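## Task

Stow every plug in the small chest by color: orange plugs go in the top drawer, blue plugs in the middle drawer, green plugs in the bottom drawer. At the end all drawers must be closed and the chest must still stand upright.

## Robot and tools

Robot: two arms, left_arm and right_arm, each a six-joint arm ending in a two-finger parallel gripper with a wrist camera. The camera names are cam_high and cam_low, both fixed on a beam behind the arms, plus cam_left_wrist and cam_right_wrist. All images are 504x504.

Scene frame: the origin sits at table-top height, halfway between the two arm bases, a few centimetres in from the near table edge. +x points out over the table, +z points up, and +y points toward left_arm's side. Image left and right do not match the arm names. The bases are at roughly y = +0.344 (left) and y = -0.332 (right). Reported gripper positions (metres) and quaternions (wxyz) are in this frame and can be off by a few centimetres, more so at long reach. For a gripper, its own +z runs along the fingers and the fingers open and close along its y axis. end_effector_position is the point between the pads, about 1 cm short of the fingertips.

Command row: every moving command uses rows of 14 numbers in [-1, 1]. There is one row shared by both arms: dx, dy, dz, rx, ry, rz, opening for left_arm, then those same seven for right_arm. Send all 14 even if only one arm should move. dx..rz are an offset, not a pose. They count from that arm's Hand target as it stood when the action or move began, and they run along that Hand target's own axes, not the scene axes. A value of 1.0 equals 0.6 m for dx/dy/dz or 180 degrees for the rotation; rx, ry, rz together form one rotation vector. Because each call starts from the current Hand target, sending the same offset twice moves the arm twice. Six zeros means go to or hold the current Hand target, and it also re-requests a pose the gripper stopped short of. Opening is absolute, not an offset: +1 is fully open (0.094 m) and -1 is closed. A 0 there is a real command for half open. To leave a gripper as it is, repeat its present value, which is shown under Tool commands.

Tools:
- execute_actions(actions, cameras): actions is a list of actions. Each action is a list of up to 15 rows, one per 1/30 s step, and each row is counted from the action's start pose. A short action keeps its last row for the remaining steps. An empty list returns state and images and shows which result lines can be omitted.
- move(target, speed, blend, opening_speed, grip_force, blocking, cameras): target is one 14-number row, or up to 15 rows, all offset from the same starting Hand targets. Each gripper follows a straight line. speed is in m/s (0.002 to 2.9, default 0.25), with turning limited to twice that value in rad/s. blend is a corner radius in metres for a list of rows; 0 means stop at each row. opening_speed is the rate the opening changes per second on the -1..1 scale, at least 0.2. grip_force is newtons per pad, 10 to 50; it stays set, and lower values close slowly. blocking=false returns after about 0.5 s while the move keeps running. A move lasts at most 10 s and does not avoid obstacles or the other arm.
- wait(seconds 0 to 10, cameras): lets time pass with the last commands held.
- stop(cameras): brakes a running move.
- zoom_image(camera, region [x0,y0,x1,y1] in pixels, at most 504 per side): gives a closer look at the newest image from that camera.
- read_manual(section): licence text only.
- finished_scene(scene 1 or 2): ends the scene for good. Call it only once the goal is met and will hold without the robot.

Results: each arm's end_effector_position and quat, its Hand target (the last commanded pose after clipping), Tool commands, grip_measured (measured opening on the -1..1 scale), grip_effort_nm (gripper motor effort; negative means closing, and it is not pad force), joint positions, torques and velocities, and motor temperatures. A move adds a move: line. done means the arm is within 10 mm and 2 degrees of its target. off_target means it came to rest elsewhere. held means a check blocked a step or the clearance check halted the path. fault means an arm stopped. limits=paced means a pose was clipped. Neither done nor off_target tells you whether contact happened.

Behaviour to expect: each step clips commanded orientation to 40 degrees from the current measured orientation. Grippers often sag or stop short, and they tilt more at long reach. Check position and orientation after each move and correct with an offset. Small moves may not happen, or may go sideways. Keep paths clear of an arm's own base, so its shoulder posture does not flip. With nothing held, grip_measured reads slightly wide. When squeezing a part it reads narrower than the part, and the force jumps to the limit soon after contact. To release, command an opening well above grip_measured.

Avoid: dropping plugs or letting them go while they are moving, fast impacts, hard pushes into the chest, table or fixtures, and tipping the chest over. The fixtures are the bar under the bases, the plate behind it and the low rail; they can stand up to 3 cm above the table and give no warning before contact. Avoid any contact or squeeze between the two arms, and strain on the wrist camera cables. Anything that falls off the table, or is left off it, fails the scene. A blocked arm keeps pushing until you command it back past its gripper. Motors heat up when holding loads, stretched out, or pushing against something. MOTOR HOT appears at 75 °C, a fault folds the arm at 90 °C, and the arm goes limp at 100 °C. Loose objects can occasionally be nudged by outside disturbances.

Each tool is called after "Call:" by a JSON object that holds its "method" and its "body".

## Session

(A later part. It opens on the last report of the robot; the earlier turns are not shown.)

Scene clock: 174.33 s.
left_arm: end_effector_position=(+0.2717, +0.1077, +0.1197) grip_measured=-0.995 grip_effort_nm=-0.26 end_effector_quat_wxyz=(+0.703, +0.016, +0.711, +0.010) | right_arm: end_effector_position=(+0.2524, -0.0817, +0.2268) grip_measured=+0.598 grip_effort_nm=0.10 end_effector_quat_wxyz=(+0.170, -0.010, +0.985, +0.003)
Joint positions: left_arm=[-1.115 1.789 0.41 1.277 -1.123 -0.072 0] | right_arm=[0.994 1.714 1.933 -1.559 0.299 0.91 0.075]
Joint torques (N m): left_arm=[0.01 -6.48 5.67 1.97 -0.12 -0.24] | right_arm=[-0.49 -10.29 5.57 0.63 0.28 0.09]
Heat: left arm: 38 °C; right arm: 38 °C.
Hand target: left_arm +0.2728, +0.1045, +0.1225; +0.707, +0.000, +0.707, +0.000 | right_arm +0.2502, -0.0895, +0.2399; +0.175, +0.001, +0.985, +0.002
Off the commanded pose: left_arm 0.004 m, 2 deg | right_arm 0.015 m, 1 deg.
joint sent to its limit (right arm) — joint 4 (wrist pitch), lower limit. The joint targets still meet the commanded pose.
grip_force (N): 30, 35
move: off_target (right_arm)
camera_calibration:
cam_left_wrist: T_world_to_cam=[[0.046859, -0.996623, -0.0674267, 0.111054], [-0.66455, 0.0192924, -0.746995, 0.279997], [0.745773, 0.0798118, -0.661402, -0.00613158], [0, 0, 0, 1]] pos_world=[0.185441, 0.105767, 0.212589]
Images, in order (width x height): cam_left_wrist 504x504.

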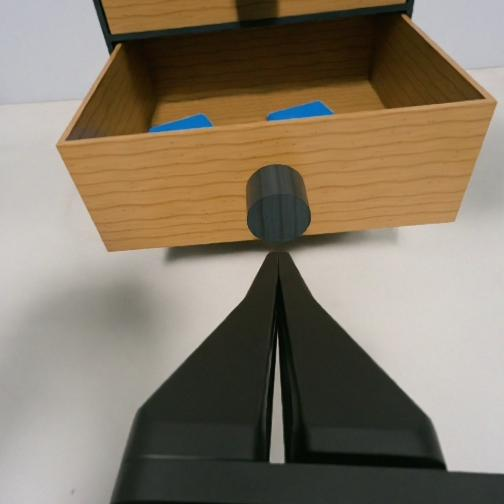

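Call:
{"method": "move", "body": {"target": [0.005,0.018,0.287,0,0,0,-1,0,0,0,0,0,0,0.6], "speed": 0.08, "cameras": ["all"]}}

Scene clock: 178.43 s.
left_arm: end_effector_position=(+0.4375, +0.1173, +0.1172) grip_measured=-0.995 grip_effort_nm=-0.26 end_effector_quat_wxyz=(+0.703, -0.002, +0.711, +0.004) | right_arm: end_effector_position=(+0.2524, -0.0817, +0.2268) grip_measured=+0.598 grip_effort_nm=0.10 end_effector_quat_wxyz=(+0.170, -0.010, +0.985, +0.003)
Joint positions: left_arm=[-0.67 2.075 0.823 1.193 -0.695 -0.05 0] | right_arm=[0.994 1.714 1.933 -1.559 0.299 0.91 0.075]
Joint torques (N m): left_arm=[1.37 -9.81 7.19 2.13 0.13 0.11] | right_arm=[-0.49 -10.28 5.55 0.63 0.28 0.1]
Heat: left arm: 37 °C; right arm: 38 °C.
Hand target: left_arm +0.4450, +0.1154, +0.1195; +0.707, +0.000, +0.707, +0.001 | right_arm +0.2502, -0.0895, +0.2399; +0.175, +0.001, +0.985, +0.002
Off the commanded pose: left_arm 0.008 m, 1 deg | right_arm 0.015 m, 1 deg.
joint sent to its limit (right arm) — joint 4 (wrist pitch), lower limit. The joint targets still meet the commanded pose.
grip_force (N): 30, 35
move: off_target (right_arm)
camera_calibration:
cam_left_wrist: T_world_to_cam=[[0.0635292, -0.99737, -0.0348835, 0.101714], [-0.665243, -0.0162663, -0.74645, 0.392544], [0.743919, 0.0706274, -0.664527, -0.129954], [0, 0, 0, 1]] pos_world=[0.35135, 0.11701, 0.210205]
cam_right_wrist: T_world_to_cam=[[0.000902705, -0.998262, -0.0589208, -0.0601816], [-0.928432, -0.0227258, 0.370806, 0.15847], [-0.371501, 0.0543693, -0.926839, 0.435734], [0, 0, 0, 1]] pos_world=[0.309059, -0.0801662, 0.341548]

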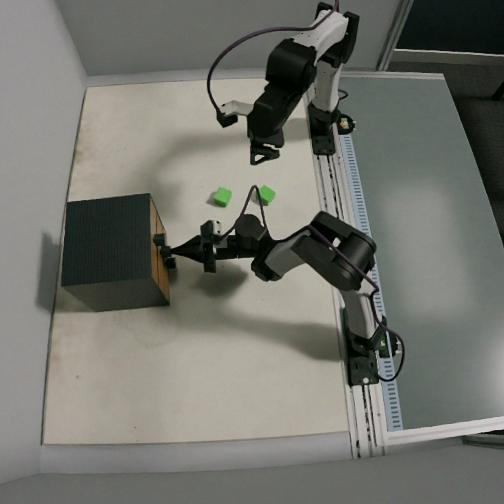

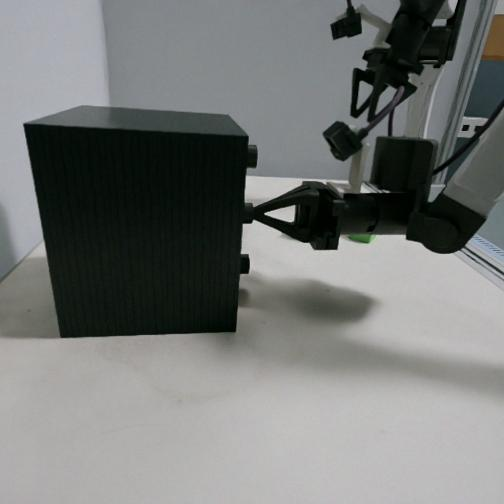

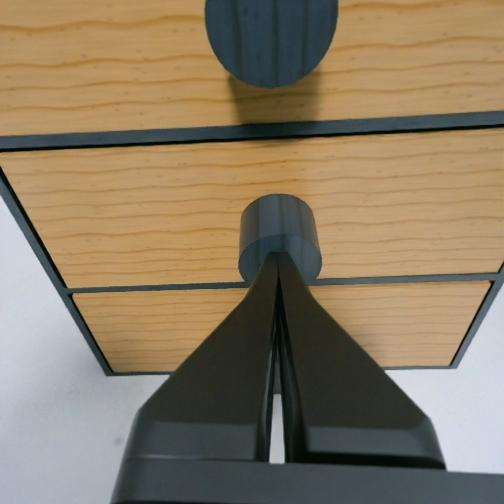

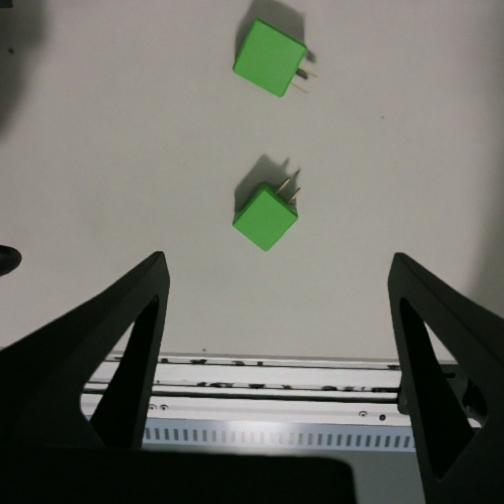

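Call:
{"method": "move", "body": {"target": [[0,0,-0.15,0,0,0,-1,0.06,0.01,0.09,0.08,0,0.219,0.6],[0.085,0.005,-0.12,0,0.111,0,0.2,0.165,0.015,0.263,0.08,0,0.219,0.6]], "speed": 0.15, "cameras": ["cam_left_wrist","cam_right_wrist","cam_low"]}}

Scene clock: 186.10 s.
left_arm: end_effector_position=(+0.3629, +0.1253, +0.0400) grip_measured=+0.197 grip_effort_nm=0.14 end_effector_quat_wxyz=(+0.551, +0.025, +0.833, +0.031) | right_arm: end_effector_position=(+0.2132, -0.0820, +0.0611) grip_measured=+0.598 grip_effort_nm=0.10 end_effector_quat_wxyz=(+0.162, +0.353, +0.920, -0.060)
Joint positions: left_arm=[-0.785 1.879 0.684 0.595 -0.727 -0.357 0.056] | right_arm=[1.116 1.811 1.379 -1.204 0.367 1.835 0.075]
Joint torques (N m): left_arm=[1.48 -14.37 7.17 1.99 -0.11 -0.17] | right_arm=[0.25 -6.84 5.67 0.18 0.2 0.1]
Heat: left arm: 36 °C; right arm: 37 °C.
Hand target: left_arm +0.3729, +0.1183, +0.0684; +0.573, +0.000, +0.819, +0.001 | right_arm +0.2115, -0.0798, +0.0578; +0.162, +0.353, +0.919, -0.060
Off the commanded pose: left_arm 0.031 m, 5 deg | right_arm 0.004 m, 0 deg.
grip_force (N): 30, 35
move: off_target (left_arm); target 2's new opening was sent with left_arm's hand 0.031 m and 5 deg from that target
camera_calibration:
cam_left_wrist: T_world_to_cam=[[0.0320658, -0.991025, -0.129772, 0.126027], [-0.899694, 0.0279334, -0.435627, 0.352507], [0.435342, 0.130724, -0.890723, -0.0129173], [0, 0, 0, 1]] pos_world=[0.318731, 0.116738, 0.158411]
cam_right_wrist: T_world_to_cam=[[-0.680403, -0.730309, -0.0608383, 0.0972239], [-0.696378, 0.61846, 0.364093, 0.186978], [-0.228274, 0.290097, -0.929373, 0.256638], [0, 0, 0, 1]] pos_world=[0.254943, -0.119085, 0.17635]
Images, in order (width x height): cam_low 504x504, cam_left_wrist 504x504, cam_right_wrist 504x504.

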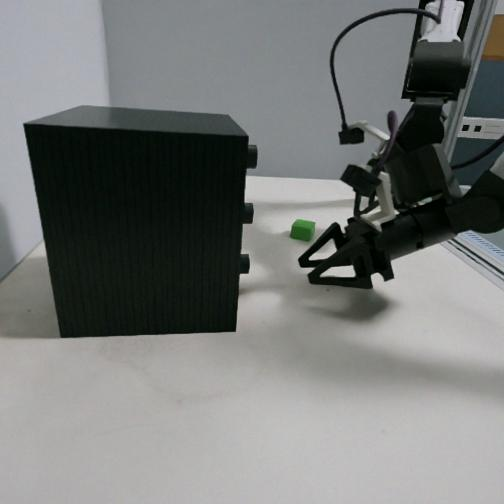

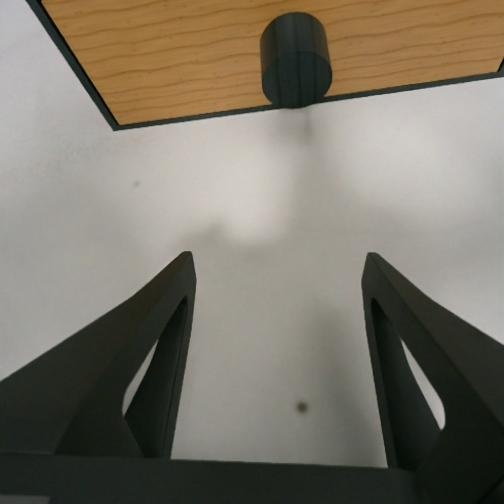

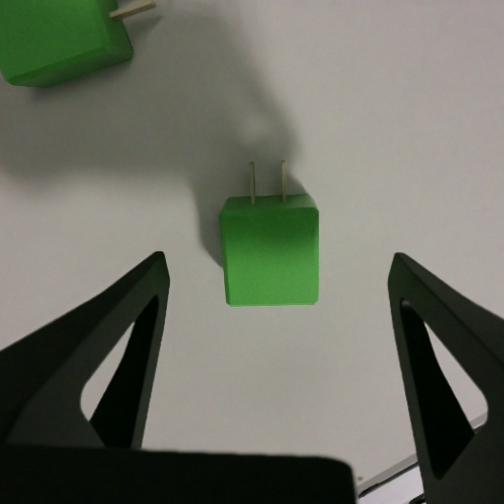

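Call:
{"method": "move", "body": {"target": [[-0.055,-0.012,0.085,0,0,0,0.2,0.028,0.005,0.05,0,0,0,0.6],[-0.055,-0.012,0.085,0,0,0,0.2,0.028,0.005,0.05,0,0,0,-0.5]], "speed": 0.12, "opening_speed": 0.8, "cameras": ["cam_left_wrist","cam_right_wrist"]}}

Scene clock: 190.40 s.
left_arm: end_effector_position=(+0.4241, +0.1145, +0.0773) grip_measured=+0.197 grip_effort_nm=0.14 end_effector_quat_wxyz=(+0.568, +0.000, +0.823, +0.005) | right_arm: end_effector_position=(+0.2117, -0.0763, +0.0276) grip_measured=-0.190 grip_effort_nm=-0.68 end_effector_quat_wxyz=(+0.163, +0.353, +0.919, -0.060)
Joint positions: left_arm=[-0.678 1.93 0.903 0.525 -0.635 -0.322 0.056] | right_arm=[1.125 1.863 1.308 -1.086 0.367 1.847 0.038]
Joint torques (N m): left_arm=[1.18 -9.7 7.99 2.11 -0.09 0.11] | right_arm=[0.34 -7.01 5.49 0.18 0.19 0.1]
Heat: left arm: 37 °C; right arm: 36 °C.
Hand target: left_arm +0.4322, +0.1113, +0.0818; +0.573, +0.000, +0.819, +0.001 | right_arm +0.2094, -0.0737, +0.0239; +0.162, +0.353, +0.919, -0.060
Off the commanded pose: left_arm 0.010 m, 1 deg | right_arm 0.005 m, 0 deg.
grip_force (N): 30, 35
move: done
camera_calibration:
cam_left_wrist: T_world_to_cam=[[0.0467209, -0.997213, -0.0581722, 0.107251], [-0.882034, -0.01385, -0.470982, 0.424197], [0.468864, 0.0733146, -0.880223, -0.0133471], [0, 0, 0, 1]] pos_world=[0.375404, 0.113806, 0.19428]
cam_right_wrist: T_world_to_cam=[[-0.681443, -0.72935, -0.060693, 0.0986157], [-0.695657, 0.61973, 0.363314, 0.194476], [-0.22737, 0.289799, -0.929688, 0.223215], [0, 0, 0, 1]] pos_world=[0.253242, -0.113285, 0.14285]
Images, in order (width x height): cam_left_wrist 504x504, cam_right_wrist 504x504.

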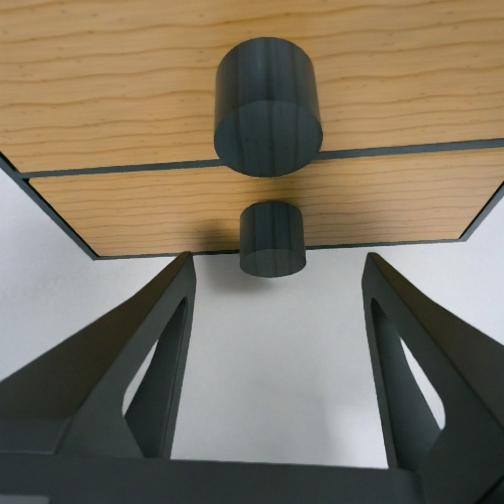

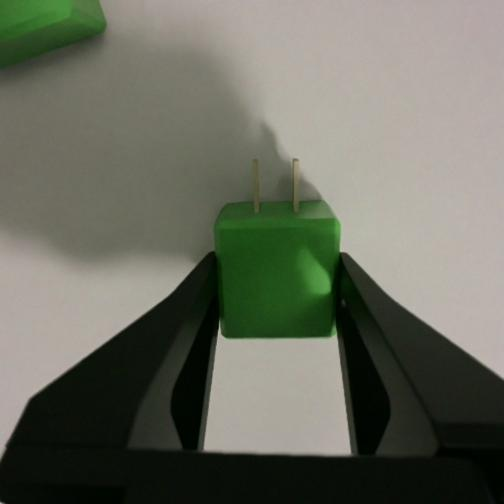

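Call:
{"method": "move", "body": {"target": [[0.023,0.005,0.069,0,0,0,0.2,-0.03,0,-0.08,0,0,0,-0.5],[0.023,0.005,0.069,0,0,0,-0.6,-0.1,0,-0.27,0,0,0,-0.5],[0.114,-0.02,-0.197,0,0,0,-0.6,-0.1,0,-0.27,0,0,0,-0.5]], "speed": [0.1,0.12,0.12], "opening_speed": 1, "cameras": ["all"]}}

Scene clock: 198.10 s.
left_arm: end_effector_position=(+0.2978, +0.1063, +0.0384) grip_measured=-0.414 grip_effort_nm=-0.65 end_effector_quat_wxyz=(+0.558, +0.008, +0.830, +0.020) | right_arm: end_effector_position=(+0.2113, -0.0752, +0.1785) grip_measured=-0.192 grip_effort_nm=-0.75 end_effector_quat_wxyz=(+0.168, +0.344, +0.924, -0.007)
Joint positions: left_arm=[-1.003 1.799 0.604 0.471 -0.906 -0.579 0.028] | right_arm=[1.142 1.734 1.756 -1.552 0.367 1.821 0.038]
Joint torques (N m): left_arm=[-0.46 -13.29 5.37 1.71 -0.41 0.12] | right_arm=[0.38 -9.88 8.28 0.19 0.27 -0.07]
Motor temperatures (°C): left_arm=[18 30 36 31 18 20 20] | right_arm=[18 35 30 21 16 20 20]
Heat: left arm: 36 °C; right arm: 35 °C.
Hand target: left_arm +0.2977, +0.0992, +0.0581; +0.573, +0.000, +0.819, +0.001 | right_arm +0.2099, -0.0749, +0.1966; +0.162, +0.353, +0.919, -0.060
Off the commanded pose: left_arm 0.021 m, 3 deg | right_arm 0.018 m, 6 deg.
joint sent to its limit (right arm) — joint 4 (wrist pitch), lower limit. The joint targets are off in orientation, not in position.
grip_force (N): 30, 35
move: off_target (left_arm, right_arm); target 2's new opening was sent with left_arm's hand 0.014 m and 2 deg from that target
camera_calibration:
cam_left_wrist: T_world_to_cam=[[0.0487385, -0.994644, -0.0911449, 0.103118], [-0.892702, -0.00244843, -0.450641, 0.29542], [0.448005, 0.103329, -0.88804, 0.0155596], [0, 0, 0, 1]] pos_world=[0.251726, 0.101682, 0.156345]
cam_right_wrist: T_world_to_cam=[[-0.648864, -0.744157, -0.158761, 0.117754], [-0.734513, 0.558099, 0.386027, 0.138347], [-0.19866, 0.367091, -0.908724, 0.359079], [0, 0, 0, 1]] pos_world=[0.249359, -0.121398, 0.291593]

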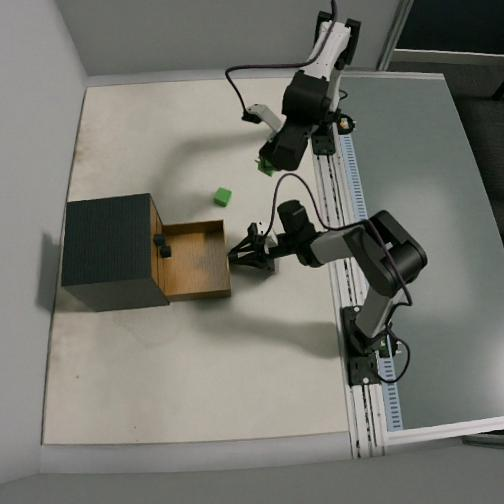

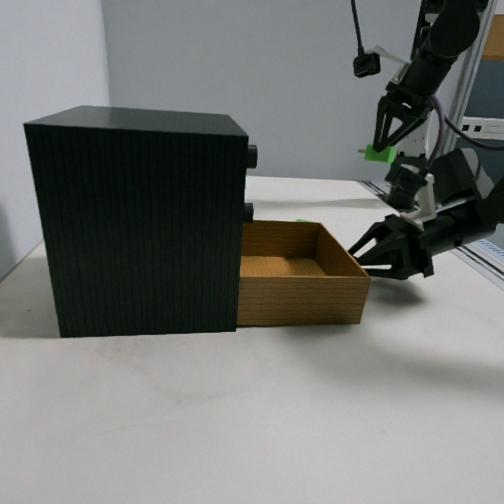

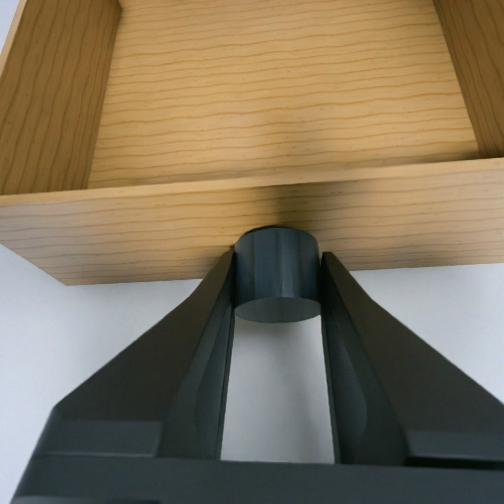

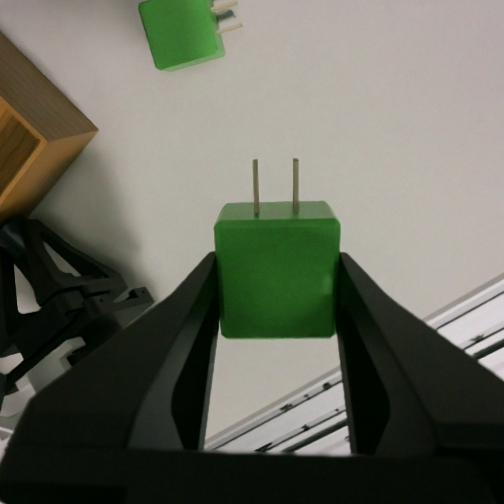

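Call:
{"method": "move", "body": {"target": [[0,0,0,0,0,0,0.2,0,0,0,0,0,0,-0.5],[0.018,0,-0.1,0,0,0,0.2,0,0,-0.03,0,0,0,-0.5],[-0.15,0.266,-0.245,0,-0.111,0,0.2,0,0,-0.03,0,0,0,-0.5],[-0.15,0.266,-0.245,0,-0.111,0,0.2,-0.037,0.371,-0.063,-0.1633,-0.0741,-0.3167,-0.5]], "speed": [0.25,0.2,0.3,0.3], "blend": [0,0.02,0.05,0], "cameras": ["cam_high","cam_low","cam_right_wrist"]}}

Scene clock: 205.30 s.
left_arm: end_effector_position=(+0.1915, +0.2583, +0.1884) grip_measured=+0.198 grip_effort_nm=0.14 end_effector_quat_wxyz=(+0.704, +0.006, +0.710, +0.008) | right_arm: end_effector_position=(+0.3606, +0.0763, +0.2317) grip_measured=-0.192 grip_effort_nm=-0.75 end_effector_quat_wxyz=(+0.305, -0.185, +0.932, +0.058)
Joint positions: left_arm=[-1.196 0.256 0.145 -0.015 -1.214 -0.115 0.056] | right_arm=[1.017 2.369 2.834 -1.465 0.365 0.483 0.038]
Joint torques (N m): left_arm=[-0.32 0.66 7.58 1.85 -0.08 0.04] | right_arm=[-0.34 -10.63 8.5 1.44 0.08 -0.08]
Heat: left arm: 36 °C; right arm: 35 °C.
Hand target: left_arm +0.1903, +0.2585, +0.1931; +0.707, +0.000, +0.707, +0.001 | right_arm +0.3646, +0.0850, +0.2403; +0.295, -0.182, +0.936, +0.057
Off the commanded pose: left_arm 0.005 m, 1 deg | right_arm 0.013 m, 1 deg.
elbow stopped short (right arm): the move would have taken joint 3 (elbow) straighter than the controller allows.
grip_force (N): 30, 35
move: off_target (right_arm)
camera_calibration:
cam_right_wrist: T_world_to_cam=[[0.378468, -0.924, -0.0546442, -0.0449995], [-0.91993, -0.38202, 0.0882562, 0.350482], [-0.102424, 0.0168668, -0.994598, 0.393462], [0, 0, 0, 1]] pos_world=[0.379749, 0.085675, 0.357946]
Images, in order (width x height): cam_high 504x504, cam_low 504x504, cam_right_wrist 504x504.

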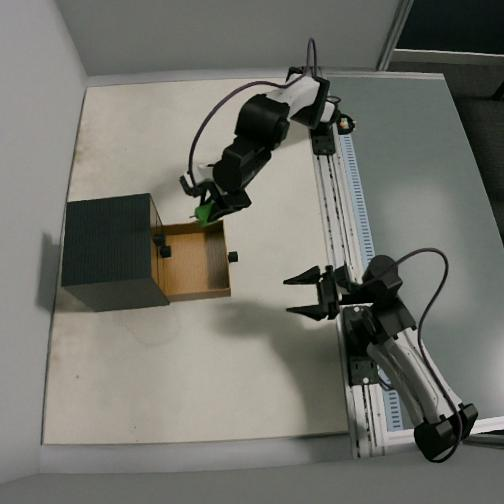

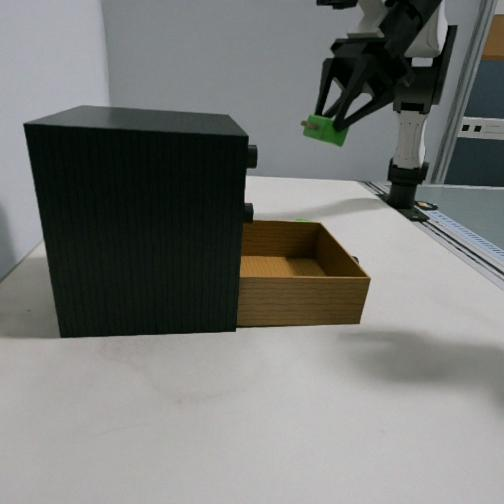

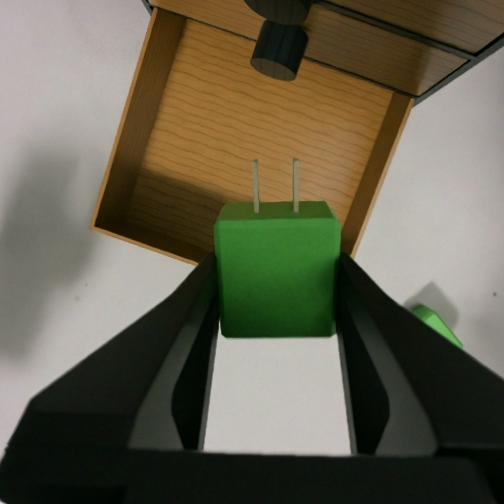

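Call:
{"method": "move", "body": {"target": [0,0,0,0,0,0,0.2,0.169,0.019,0.237,0,0,0,-0.5], "speed": 0.1, "cameras": ["cam_high","cam_low","cam_right_wrist"]}}

Scene clock: 209.83 s.
left_arm: end_effector_position=(+0.1915, +0.2583, +0.1884) grip_measured=+0.198 grip_effort_nm=0.14 end_effector_quat_wxyz=(+0.704, +0.006, +0.710, +0.008) | right_arm: end_effector_position=(+0.3619, +0.0875, +0.0548) grip_measured=-0.192 grip_effort_nm=-0.75 end_effector_quat_wxyz=(+0.284, -0.183, +0.940, +0.041)
Joint positions: left_arm=[-1.196 0.256 0.145 -0.015 -1.214 -0.115 0.056] | right_arm=[1.017 2.209 1.836 -0.687 0.364 0.504 0.038]
Joint torques (N m): left_arm=[-0.34 0.69 7.41 1.8 -0.1 0.05] | right_arm=[0.58 -13.5 6.57 1.28 0.13 0.07]
Heat: left arm: 36 °C; right arm: 36 °C.
Hand target: left_arm +0.1903, +0.2585, +0.1931; +0.707, +0.000, +0.707, +0.001 | right_arm +0.3589, +0.0950, +0.0658; +0.295, -0.182, +0.936, +0.057
Off the commanded pose: left_arm 0.005 m, 1 deg | right_arm 0.014 m, 2 deg.
grip_force (N): 30, 35
move: off_target (right_arm)
camera_calibration:
cam_right_wrist: T_world_to_cam=[[0.363072, -0.931163, -0.0333912, -0.0398609], [-0.921086, -0.364091, 0.13798, 0.367676], [-0.140639, -0.0193405, -0.989872, 0.234075], [0, 0, 0, 1]] pos_world=[0.386054, 0.101278, 0.179641]
Images, in order (width x height): cam_high 504x504, cam_low 504x504, cam_right_wrist 504x504.

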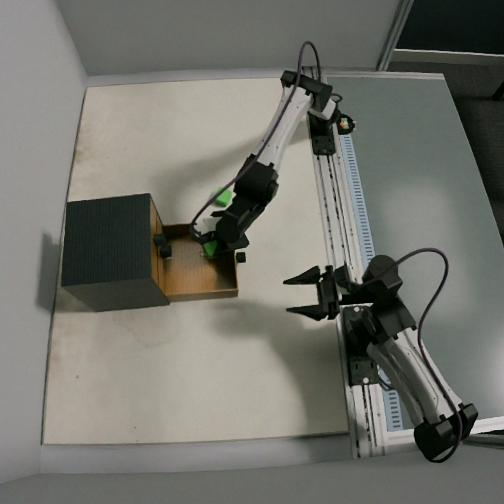

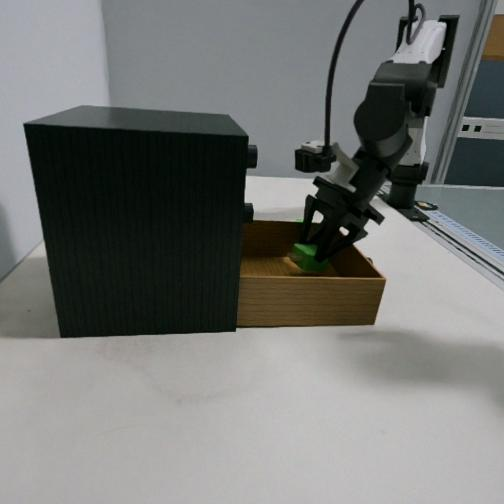

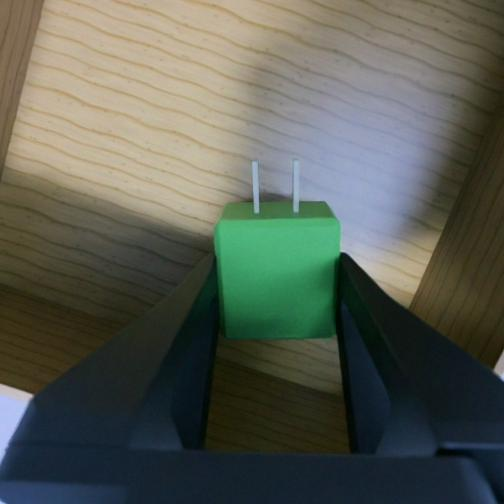

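Call:
{"method": "move", "body": {"target": [[0,0,0,0,0,0,0.2,-0.022,-0.014,0.028,0,0,0,-0.5],[0,0,0,0,0,0,0.2,-0.022,-0.014,0.028,0,0,0,0.0]], "speed": 0.08, "opening_speed": 0.6, "cameras": ["cam_high","cam_right_wrist"]}}

Scene clock: 212.67 s.
left_arm: end_effector_position=(+0.1915, +0.2583, +0.1884) grip_measured=+0.198 grip_effort_nm=0.14 end_effector_quat_wxyz=(+0.704, +0.006, +0.710, +0.008) | right_arm: end_effector_position=(+0.3754, +0.0825, +0.0517) grip_measured=-0.002 grip_effort_nm=0.10 end_effector_quat_wxyz=(+0.283, -0.181, +0.941, +0.040)
Joint positions: left_arm=[-1.196 0.256 0.145 -0.015 -1.214 -0.115 0.056] | right_arm=[0.987 2.227 1.855 -0.684 0.349 0.481 0.047]
Joint torques (N m): left_arm=[-0.35 0.58 7.51 1.85 -0.14 0.04] | right_arm=[-0.18 -10.82 10.02 1.31 0.07 -0.06]
Heat: left arm: 36 °C; right arm: 36 °C.
Hand target: left_arm +0.1903, +0.2585, +0.1931; +0.707, +0.000, +0.707, +0.001 | right_arm +0.3811, +0.0947, +0.0596; +0.295, -0.182, +0.936, +0.057
Off the commanded pose: left_arm 0.005 m, 1 deg | right_arm 0.016 m, 2 deg.
grip_force (N): 30, 35
move: off_target (right_arm); target 2's new opening was sent with right_arm's hand 0.018 m and 3 deg from that target
camera_calibration:
cam_right_wrist: T_world_to_cam=[[0.359403, -0.932585, -0.0333699, -0.0479745], [-0.921953, -0.360382, 0.14187, 0.378425], [-0.144332, -0.0202231, -0.989323, 0.23433], [0, 0, 0, 1]] pos_world=[0.399954, 0.0963762, 0.17654]
Images, in order (width x height): cam_high 504x504, cam_right_wrist 504x504.

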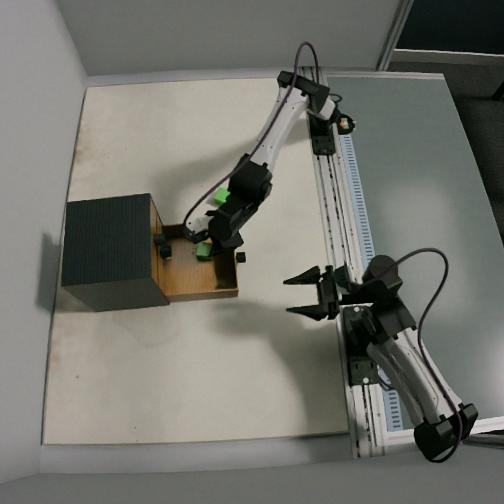

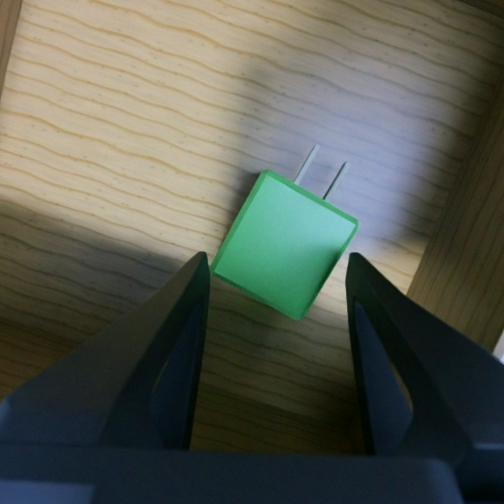

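Call:
{"method": "move", "body": {"target": [[0,0,0,0,0,0,0.2,-0.186,-0.01,-0.286,0,0,0,0.0],[0,0,0,0,0,0,0.2,0.0415,-0.218,-0.3135,-0.1083,0.0795,-0.2078,0.6]], "speed": [0.15,0.3], "blend": [0.02,0], "cameras": ["cam_high","cam_low","cam_right_wrist"]}}

Scene clock: 219.07 s.
left_arm: end_effector_position=(+0.1915, +0.2583, +0.1884) grip_measured=+0.198 grip_effort_nm=0.14 end_effector_quat_wxyz=(+0.704, +0.006, +0.710, +0.008) | right_arm: end_effector_position=(+0.3131, -0.0743, +0.1787) grip_measured=+0.598 grip_effort_nm=0.10 end_effector_quat_wxyz=(+0.115, -0.520, +0.842, +0.082)
Joint positions: left_arm=[-1.196 0.256 0.145 -0.015 -1.214 -0.115 0.056] | right_arm=[0.688 1.815 1.876 -1.354 -0.119 -0.435 0.075]
Joint torques (N m): left_arm=[-0.24 0.64 7.39 1.81 -0.1 0.05] | right_arm=[-0.58 -12.74 6.02 0.92 -0.24 -0.08]
Heat: left arm: 36 °C; right arm: 37 °C.
Hand target: left_arm +0.1903, +0.2585, +0.1931; +0.707, +0.000, +0.707, +0.001 | right_arm +0.3109, -0.0745, +0.1995; +0.147, -0.522, +0.835, +0.092
Off the commanded pose: left_arm 0.005 m, 1 deg | right_arm 0.021 m, 4 deg.
elbow stopped short (right arm): the move would have taken joint 3 (elbow) straighter than the controller allows.
grip_force (N): 30, 35
move: off_target (right_arm); target 2's new opening was sent with right_arm's hand 0.021 m and 4 deg from that target
camera_calibration:
cam_right_wrist: T_world_to_cam=[[0.882414, -0.464643, -0.0738438, -0.289343], [-0.393835, -0.815377, 0.424327, -0.00317716], [-0.257371, -0.34535, -0.902493, 0.343535], [0, 0, 0, 1]] pos_world=[0.342485, -0.018392, 0.29002]
Images, in order (width x height): cam_high 504x504, cam_low 504x504, cam_right_wrist 504x504.

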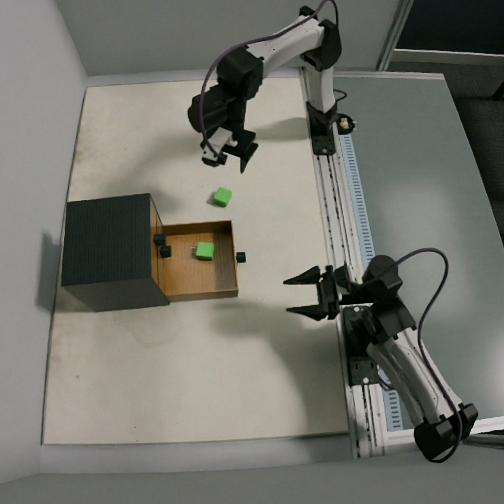

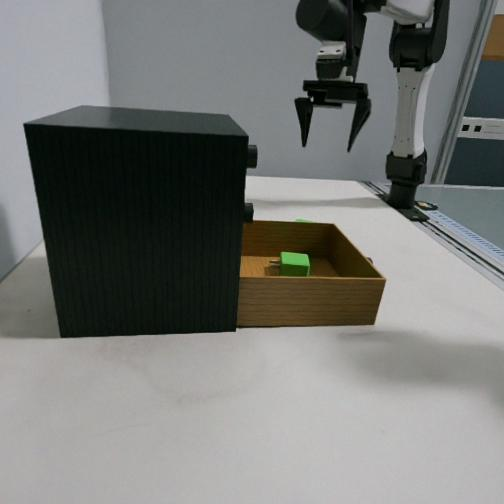

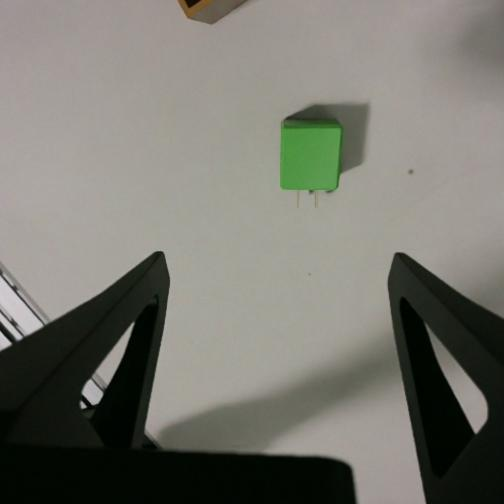

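Call:
{"method": "move", "body": {"target": [0,0,0,0,0,0,0.2,0.073,-0.029,0.22,0,0,0,0.6], "speed": 0.13, "cameras": ["cam_right_wrist"]}}

Scene clock: 222.03 s.
left_arm: end_effector_position=(+0.1915, +0.2583, +0.1884) grip_measured=+0.198 grip_effort_nm=0.14 end_effector_quat_wxyz=(+0.704, +0.006, +0.710, +0.008) | right_arm: end_effector_position=(+0.3265, -0.0816, +0.0569) grip_measured=+0.598 grip_effort_nm=0.10 end_effector_quat_wxyz=(+0.136, -0.519, +0.839, +0.084)
Joint positions: left_arm=[-1.196 0.256 0.145 -0.015 -1.214 -0.115 0.056] | right_arm=[0.641 1.793 1.349 -0.811 -0.135 -0.479 0.075]
Joint torques (N m): left_arm=[-0.29 0.73 7.61 1.86 -0.05 0.09] | right_arm=[-0.62 -8.84 6.31 0.99 -0.25 -0.09]
Heat: left arm: 36 °C; right arm: 38 °C.
Hand target: left_arm +0.1903, +0.2585, +0.1931; +0.707, +0.000, +0.707, +0.001 | right_arm +0.3284, -0.0785, +0.0605; +0.147, -0.522, +0.835, +0.092
Off the commanded pose: left_arm 0.005 m, 1 deg | right_arm 0.005 m, 2 deg.
grip_force (N): 30, 35
move: done
camera_calibration:
cam_right_wrist: T_world_to_cam=[[0.884218, -0.463675, -0.0562529, -0.315111], [-0.408522, -0.826126, 0.388105, 0.0539395], [-0.226427, -0.320189, -0.919897, 0.227529], [0, 0, 0, 1]] pos_world=[0.35218, -0.0286961, 0.170643]
Images, in order (width x height): cam_right_wrist 504x504.

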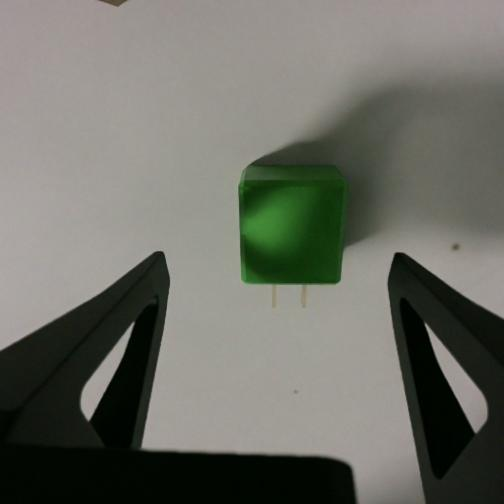

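Call:
{"method": "move", "body": {"target": [[0,0,0,0,0,0,0.2,0.0067,-0.0075,0.05,0,0,0,0.6],[0,0,0,0,0,0,0.2,0.0067,-0.0075,0.05,0,0,0,-0.5],[0,0,0,0,0,0,0.2,-0.115,-0.0075,-0.29,0,0,0,-0.5]], "speed": [0.1,0.1,0.2], "opening_speed": 0.8, "cameras": ["cam_right_wrist"]}}

Scene clock: 227.90 s.
left_arm: end_effector_position=(+0.1915, +0.2583, +0.1884) grip_measured=+0.198 grip_effort_nm=0.14 end_effector_quat_wxyz=(+0.704, +0.006, +0.710, +0.008) | right_arm: end_effector_position=(+0.3358, -0.0805, +0.2420) grip_measured=-0.197 grip_effort_nm=-0.75 end_effector_quat_wxyz=(+0.157, -0.519, +0.836, +0.085)
Joint positions: left_arm=[-1.196 0.256 0.145 -0.015 -1.214 -0.115 0.056] | right_arm=[0.638 1.911 2.257 -1.561 -0.136 -0.483 0.038]
Joint torques (N m): left_arm=[-0.12 0.55 7.62 1.82 -0.12 0.02] | right_arm=[0.08 -7.95 7.72 0.87 -0.23 0.05]
Heat: left arm: 36 °C; right arm: 37 °C.
Hand target: left_arm +0.1903, +0.2585, +0.1931; +0.707, +0.000, +0.707, +0.001 | right_arm +0.3349, -0.0758, +0.2476; +0.147, -0.522, +0.835, +0.092
Off the commanded pose: left_arm 0.005 m, 1 deg | right_arm 0.007 m, 1 deg.
joint sent to its limit (right arm) — joint 4 (wrist pitch), lower limit. The joint targets still meet the commanded pose.
grip_force (N): 30, 35
move: done
camera_calibration:
cam_right_wrist: T_world_to_cam=[[0.885573, -0.462976, -0.0376006, -0.317281], [-0.421317, -0.834692, 0.354657, -0.00160575], [-0.195582, -0.298233, -0.93424, 0.395107], [0, 0, 0, 1]] pos_world=[0.357575, -0.0304, 0.357764]
Images, in order (width x height): cam_right_wrist 504x504.

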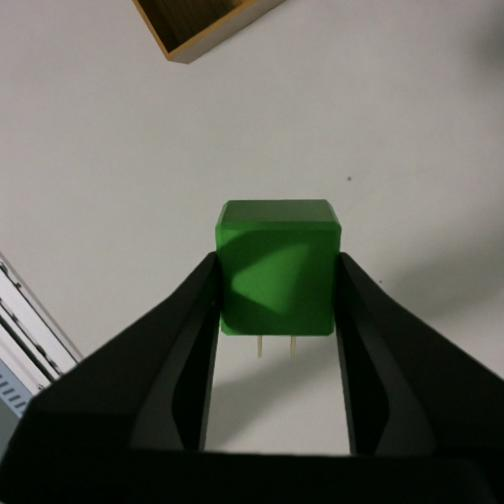

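Call:
{"method": "move", "body": {"target": [0,0,0,0,0,0,0.2,-0.297,0.1195,0.179,0,-0.083,0,-0.5], "cameras": ["cam_high","cam_low","cam_right_wrist"]}}

Scene clock: 230.63 s.
left_arm: end_effector_position=(+0.1915, +0.2583, +0.1884) grip_measured=+0.198 grip_effort_nm=0.14 end_effector_quat_wxyz=(+0.704, +0.006, +0.710, +0.008) | right_arm: end_effector_position=(+0.3570, +0.1350, +0.1973) grip_measured=-0.197 grip_effort_nm=-0.75 end_effector_quat_wxyz=(+0.260, -0.506, +0.806, +0.164)
Joint positions: left_arm=[-1.196 0.256 0.145 -0.015 -1.214 -0.115 0.056] | right_arm=[0.937 2.456 2.834 -1.311 -0.105 -0.188 0.038]
Joint torques (N m): left_arm=[-0.21 0.66 7.51 1.82 -0.11 0.05] | right_arm=[0.01 -12 8.95 1.39 0.02 0.08]
Heat: left arm: 36 °C; right arm: 37 °C.
Hand target: left_arm +0.1903, +0.2585, +0.1931; +0.707, +0.000, +0.707, +0.001 | right_arm +0.3598, +0.1393, +0.2075; +0.254, -0.506, +0.809, +0.159
Off the commanded pose: left_arm 0.005 m, 1 deg | right_arm 0.011 m, 1 deg.
elbow stopped short (right arm): the move would have taken joint 3 (elbow) straighter than the controller allows.
grip_force (N): 30, 35
move: off_target (right_arm)
camera_calibration:
cam_right_wrist: T_world_to_cam=[[0.897798, -0.436077, -0.061617, -0.241238], [-0.429579, -0.897943, 0.0957077, 0.265712], [-0.0970645, -0.0594568, -0.993501, 0.366014], [0, 0, 0, 1]] pos_world=[0.366254, 0.155159, 0.32334]
Images, in order (width x height): cam_high 504x504, cam_low 504x504, cam_right_wrist 504x504.

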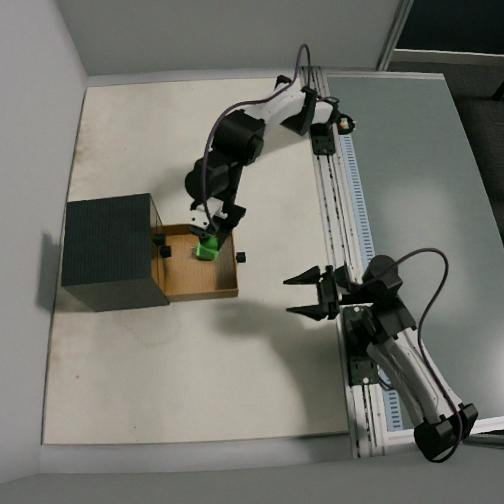

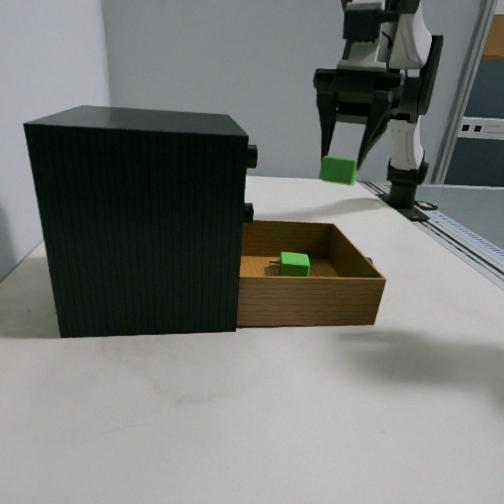

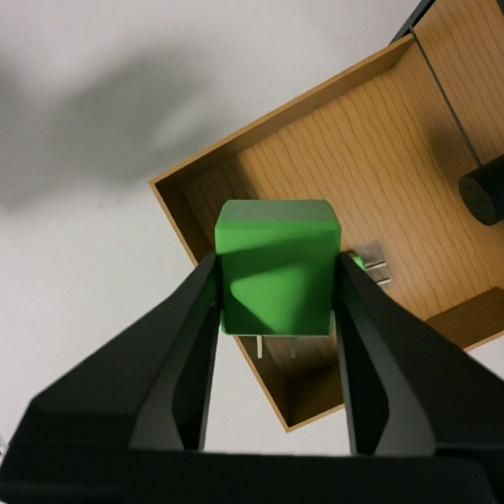

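Call:
{"method": "move", "body": {"target": [0,0,0,0,0,0,0.2,0.135,0.003,0.204,0,0,0,-0.5], "speed": 0.09, "cameras": ["cam_high","cam_low","cam_right_wrist"]}}

Scene clock: 234.33 s.
left_arm: end_effector_position=(+0.1915, +0.2583, +0.1884) grip_measured=+0.198 grip_effort_nm=0.14 end_effector_quat_wxyz=(+0.704, +0.006, +0.710, +0.008) | right_arm: end_effector_position=(+0.3580, +0.1403, +0.0427) grip_measured=-0.198 grip_effort_nm=-0.74 end_effector_quat_wxyz=(+0.234, -0.508, +0.815, +0.153)
Joint positions: left_arm=[-1.196 0.256 0.145 -0.015 -1.214 -0.115 0.056] | right_arm=[0.936 2.319 1.973 -0.646 -0.102 -0.187 0.038]
Joint torques (N m): left_arm=[-0.28 0.76 7.71 1.79 -0.11 0.04] | right_arm=[-0.17 -15.47 6.38 1.39 -0.03 0.01]
Heat: left arm: 36 °C; right arm: 39 °C.
Hand target: left_arm +0.1903, +0.2585, +0.1931; +0.707, +0.000, +0.707, +0.001 | right_arm +0.3598, +0.1433, +0.0608; +0.254, -0.506, +0.809, +0.159
Off the commanded pose: left_arm 0.005 m, 1 deg | right_arm 0.018 m, 2 deg.
grip_force (N): 30, 35
move: off_target (right_arm)
camera_calibration:
cam_right_wrist: T_world_to_cam=[[0.894472, -0.441349, -0.0716297, -0.246948], [-0.427459, -0.891075, 0.152527, 0.281569], [-0.131145, -0.105812, -0.9857, 0.231159], [0, 0, 0, 1]] pos_world=[0.371562, 0.166368, 0.167218]
Images, in order (width x height): cam_high 504x504, cam_low 504x504, cam_right_wrist 504x504.

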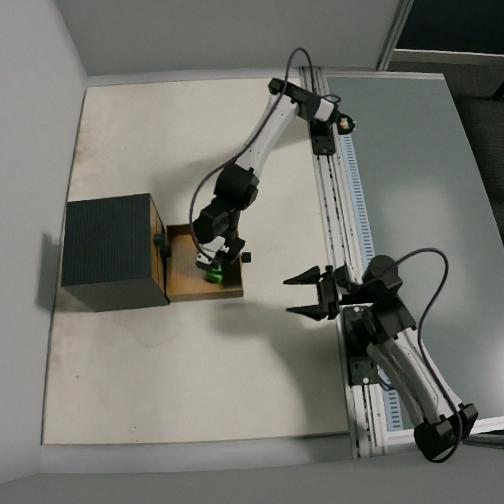

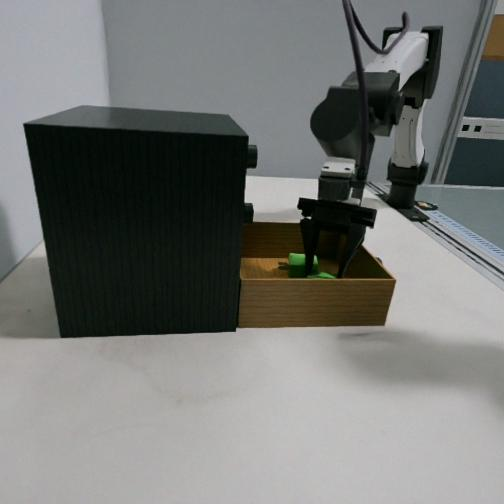

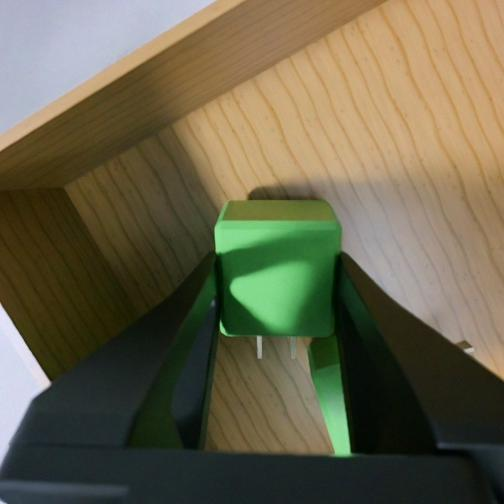

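Call:
{"method": "move", "body": {"target": [[0,0,0,0,0,0,0.2,0.001,0,0,0,0,0,-0.5],[0,0,0,0,0,0,0.2,0.001,0,0,0,0,0,-0.1],[0,0,0,0,0,0,0.2,-0.21,-0.01,-0.3,0,0,0,-0.1],[0,0,0,0,0,0,0.2,0.06,0.1,-0.35,0,0,0,-0.1]], "speed": [0.1,0.1,0.12,0.25], "opening_speed": 0.6, "cameras": ["cam_high","cam_low","cam_right_wrist","cam_left_wrist"]}}

Scene clock: 240.60 s.
left_arm: end_effector_position=(+0.1915, +0.2583, +0.1884) grip_measured=+0.198 grip_effort_nm=0.14 end_effector_quat_wxyz=(+0.704, +0.006, +0.710, +0.008) | right_arm: end_effector_position=(+0.2405, +0.0342, +0.1971) grip_measured=-0.102 grip_effort_nm=0.10 end_effector_quat_wxyz=(+0.231, -0.511, +0.814, +0.151)
Joint positions: left_arm=[-1.196 0.256 0.145 -0.015 -1.214 -0.115 0.056] | right_arm=[1.028 1.675 1.655 -0.976 -0.052 -0.116 0.042]
Joint torques (N m): left_arm=[-0.31 0.43 7.97 1.79 -0.09 0.02] | right_arm=[0.14 -10.3 6.61 1.44 0.05 0.08]
Motor temperatures (°C): left_arm=[18 26 37 31 18 20 20] | right_arm=[18 41 32 22 16 20 20]
Heat: left arm: 37 °C; right arm: 41 °C.
Hand target: left_arm +0.1903, +0.2585, +0.1931; +0.707, +0.000, +0.707, +0.001 | right_arm +0.2403, +0.0351, +0.2124; +0.254, -0.506, +0.809, +0.159
Off the commanded pose: left_arm 0.005 m, 1 deg | right_arm 0.015 m, 3 deg.
elbow stopped short (right arm): the move would have taken joint 3 (elbow) straighter than the controller allows.
grip_force (N): 30, 35
move: off_target (right_arm); target 2's new opening was sent with right_arm's hand 0.018 m and 2 deg from that target
camera_calibration:
cam_left_wrist: T_world_to_cam=[[0.0582541, -0.997035, -0.0502714, 0.264228], [-0.664291, -0.00112452, -0.747473, 0.280457], [0.745201, 0.0769382, -0.662387, 0.0879854], [0, 0, 0, 1]] pos_world=[0.105346, 0.25699, 0.281198]
cam_right_wrist: T_world_to_cam=[[0.897046, -0.436423, -0.0696023, -0.178795], [-0.421563, -0.892279, 0.161625, 0.110048], [-0.132641, -0.115643, -0.984395, 0.357222], [0, 0, 0, 1]] pos_world=[0.254162, 0.0614735, 0.321416]

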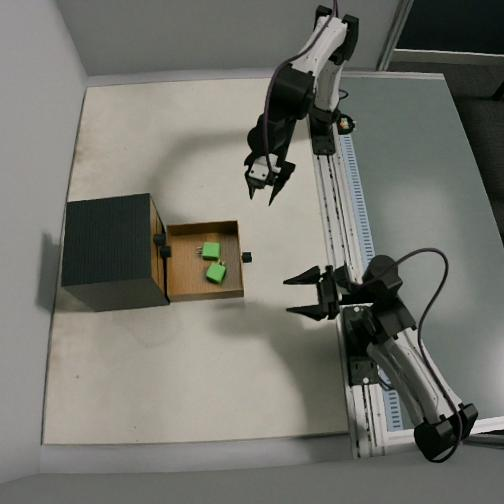

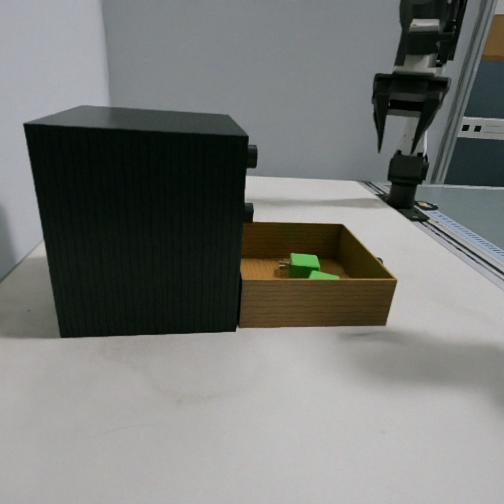

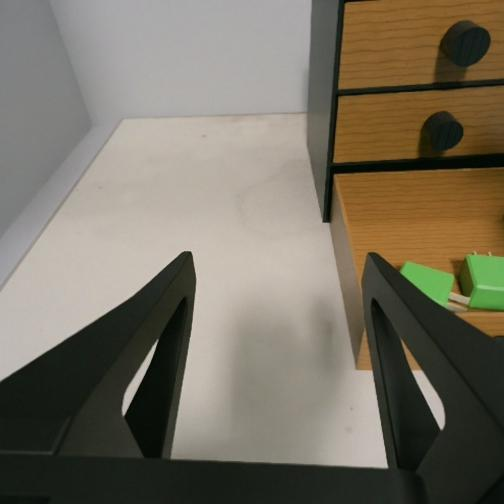

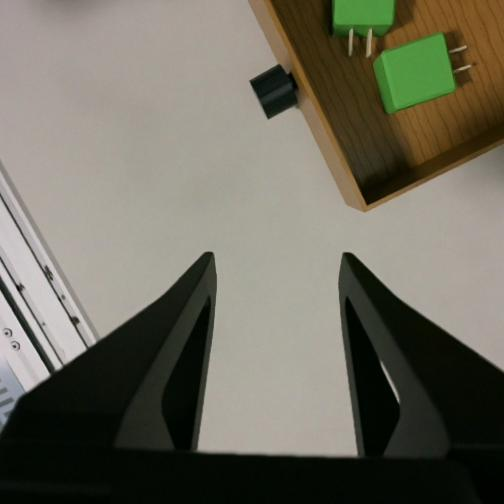

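Call:
{"method": "move", "body": {"target": [[0,0,0,0,0,0,-1,0.258,-0.115,-0.18,0,0,0,-0.1],[0.208,-0.242,0.05,0,0.111,0,-1,0.258,-0.115,-0.18,0,0,0,-0.1]], "speed": 0.22, "cameras": ["cam_left_wrist"]}}

Scene clock: 247.53 s.
left_arm: end_effector_position=(+0.2152, +0.1177, +0.0644) grip_measured=-0.995 grip_effort_nm=-0.26 end_effector_quat_wxyz=(+0.572, +0.017, +0.820, +0.008) | right_arm: end_effector_position=(+0.2222, -0.1651, +0.2087) grip_measured=-0.102 grip_effort_nm=0.10 end_effector_quat_wxyz=(+0.249, -0.503, +0.813, +0.153)
Joint positions: left_arm=[-1.277 1.532 0.511 0.06 -1.092 -0.888 0] | right_arm=[0.492 1.11 1.234 -1.169 -0.331 -0.564 0.042]
Joint torques (N m): left_arm=[1.55 -5.31 7.3 1.28 -0.43 -0.25] | right_arm=[-0.77 -3.3 6.67 1.11 -0.33 -0.09]
Heat: left arm: 37 °C; right arm: 40 °C.
Hand target: left_arm +0.2203, +0.1135, +0.0682; +0.573, +0.000, +0.819, +0.001 | right_arm +0.2196, -0.1649, +0.2123; +0.254, -0.506, +0.809, +0.159
Off the commanded pose: left_arm 0.008 m, 2 deg | right_arm 0.004 m, 1 deg.
grip_force (N): 30, 35
move: done
camera_calibration:
cam_left_wrist: T_world_to_cam=[[0.0233222, -0.996554, -0.0796035, 0.125813], [-0.877195, 0.0177974, -0.479805, 0.229712], [0.479568, 0.0810179, -0.873757, 0.069407], [0, 0, 0, 1]] pos_world=[0.165282, 0.115668, 0.180877]
Images, in order (width x height): cam_left_wrist 504x504.

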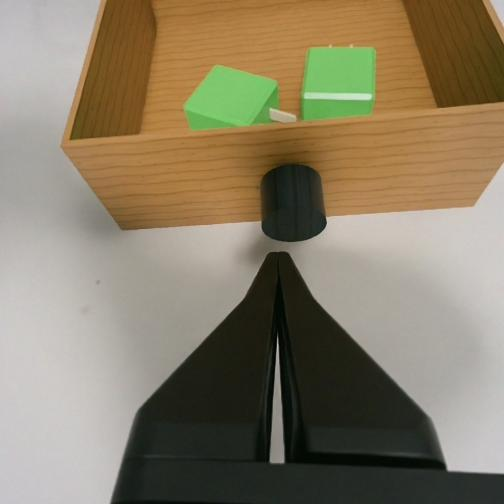

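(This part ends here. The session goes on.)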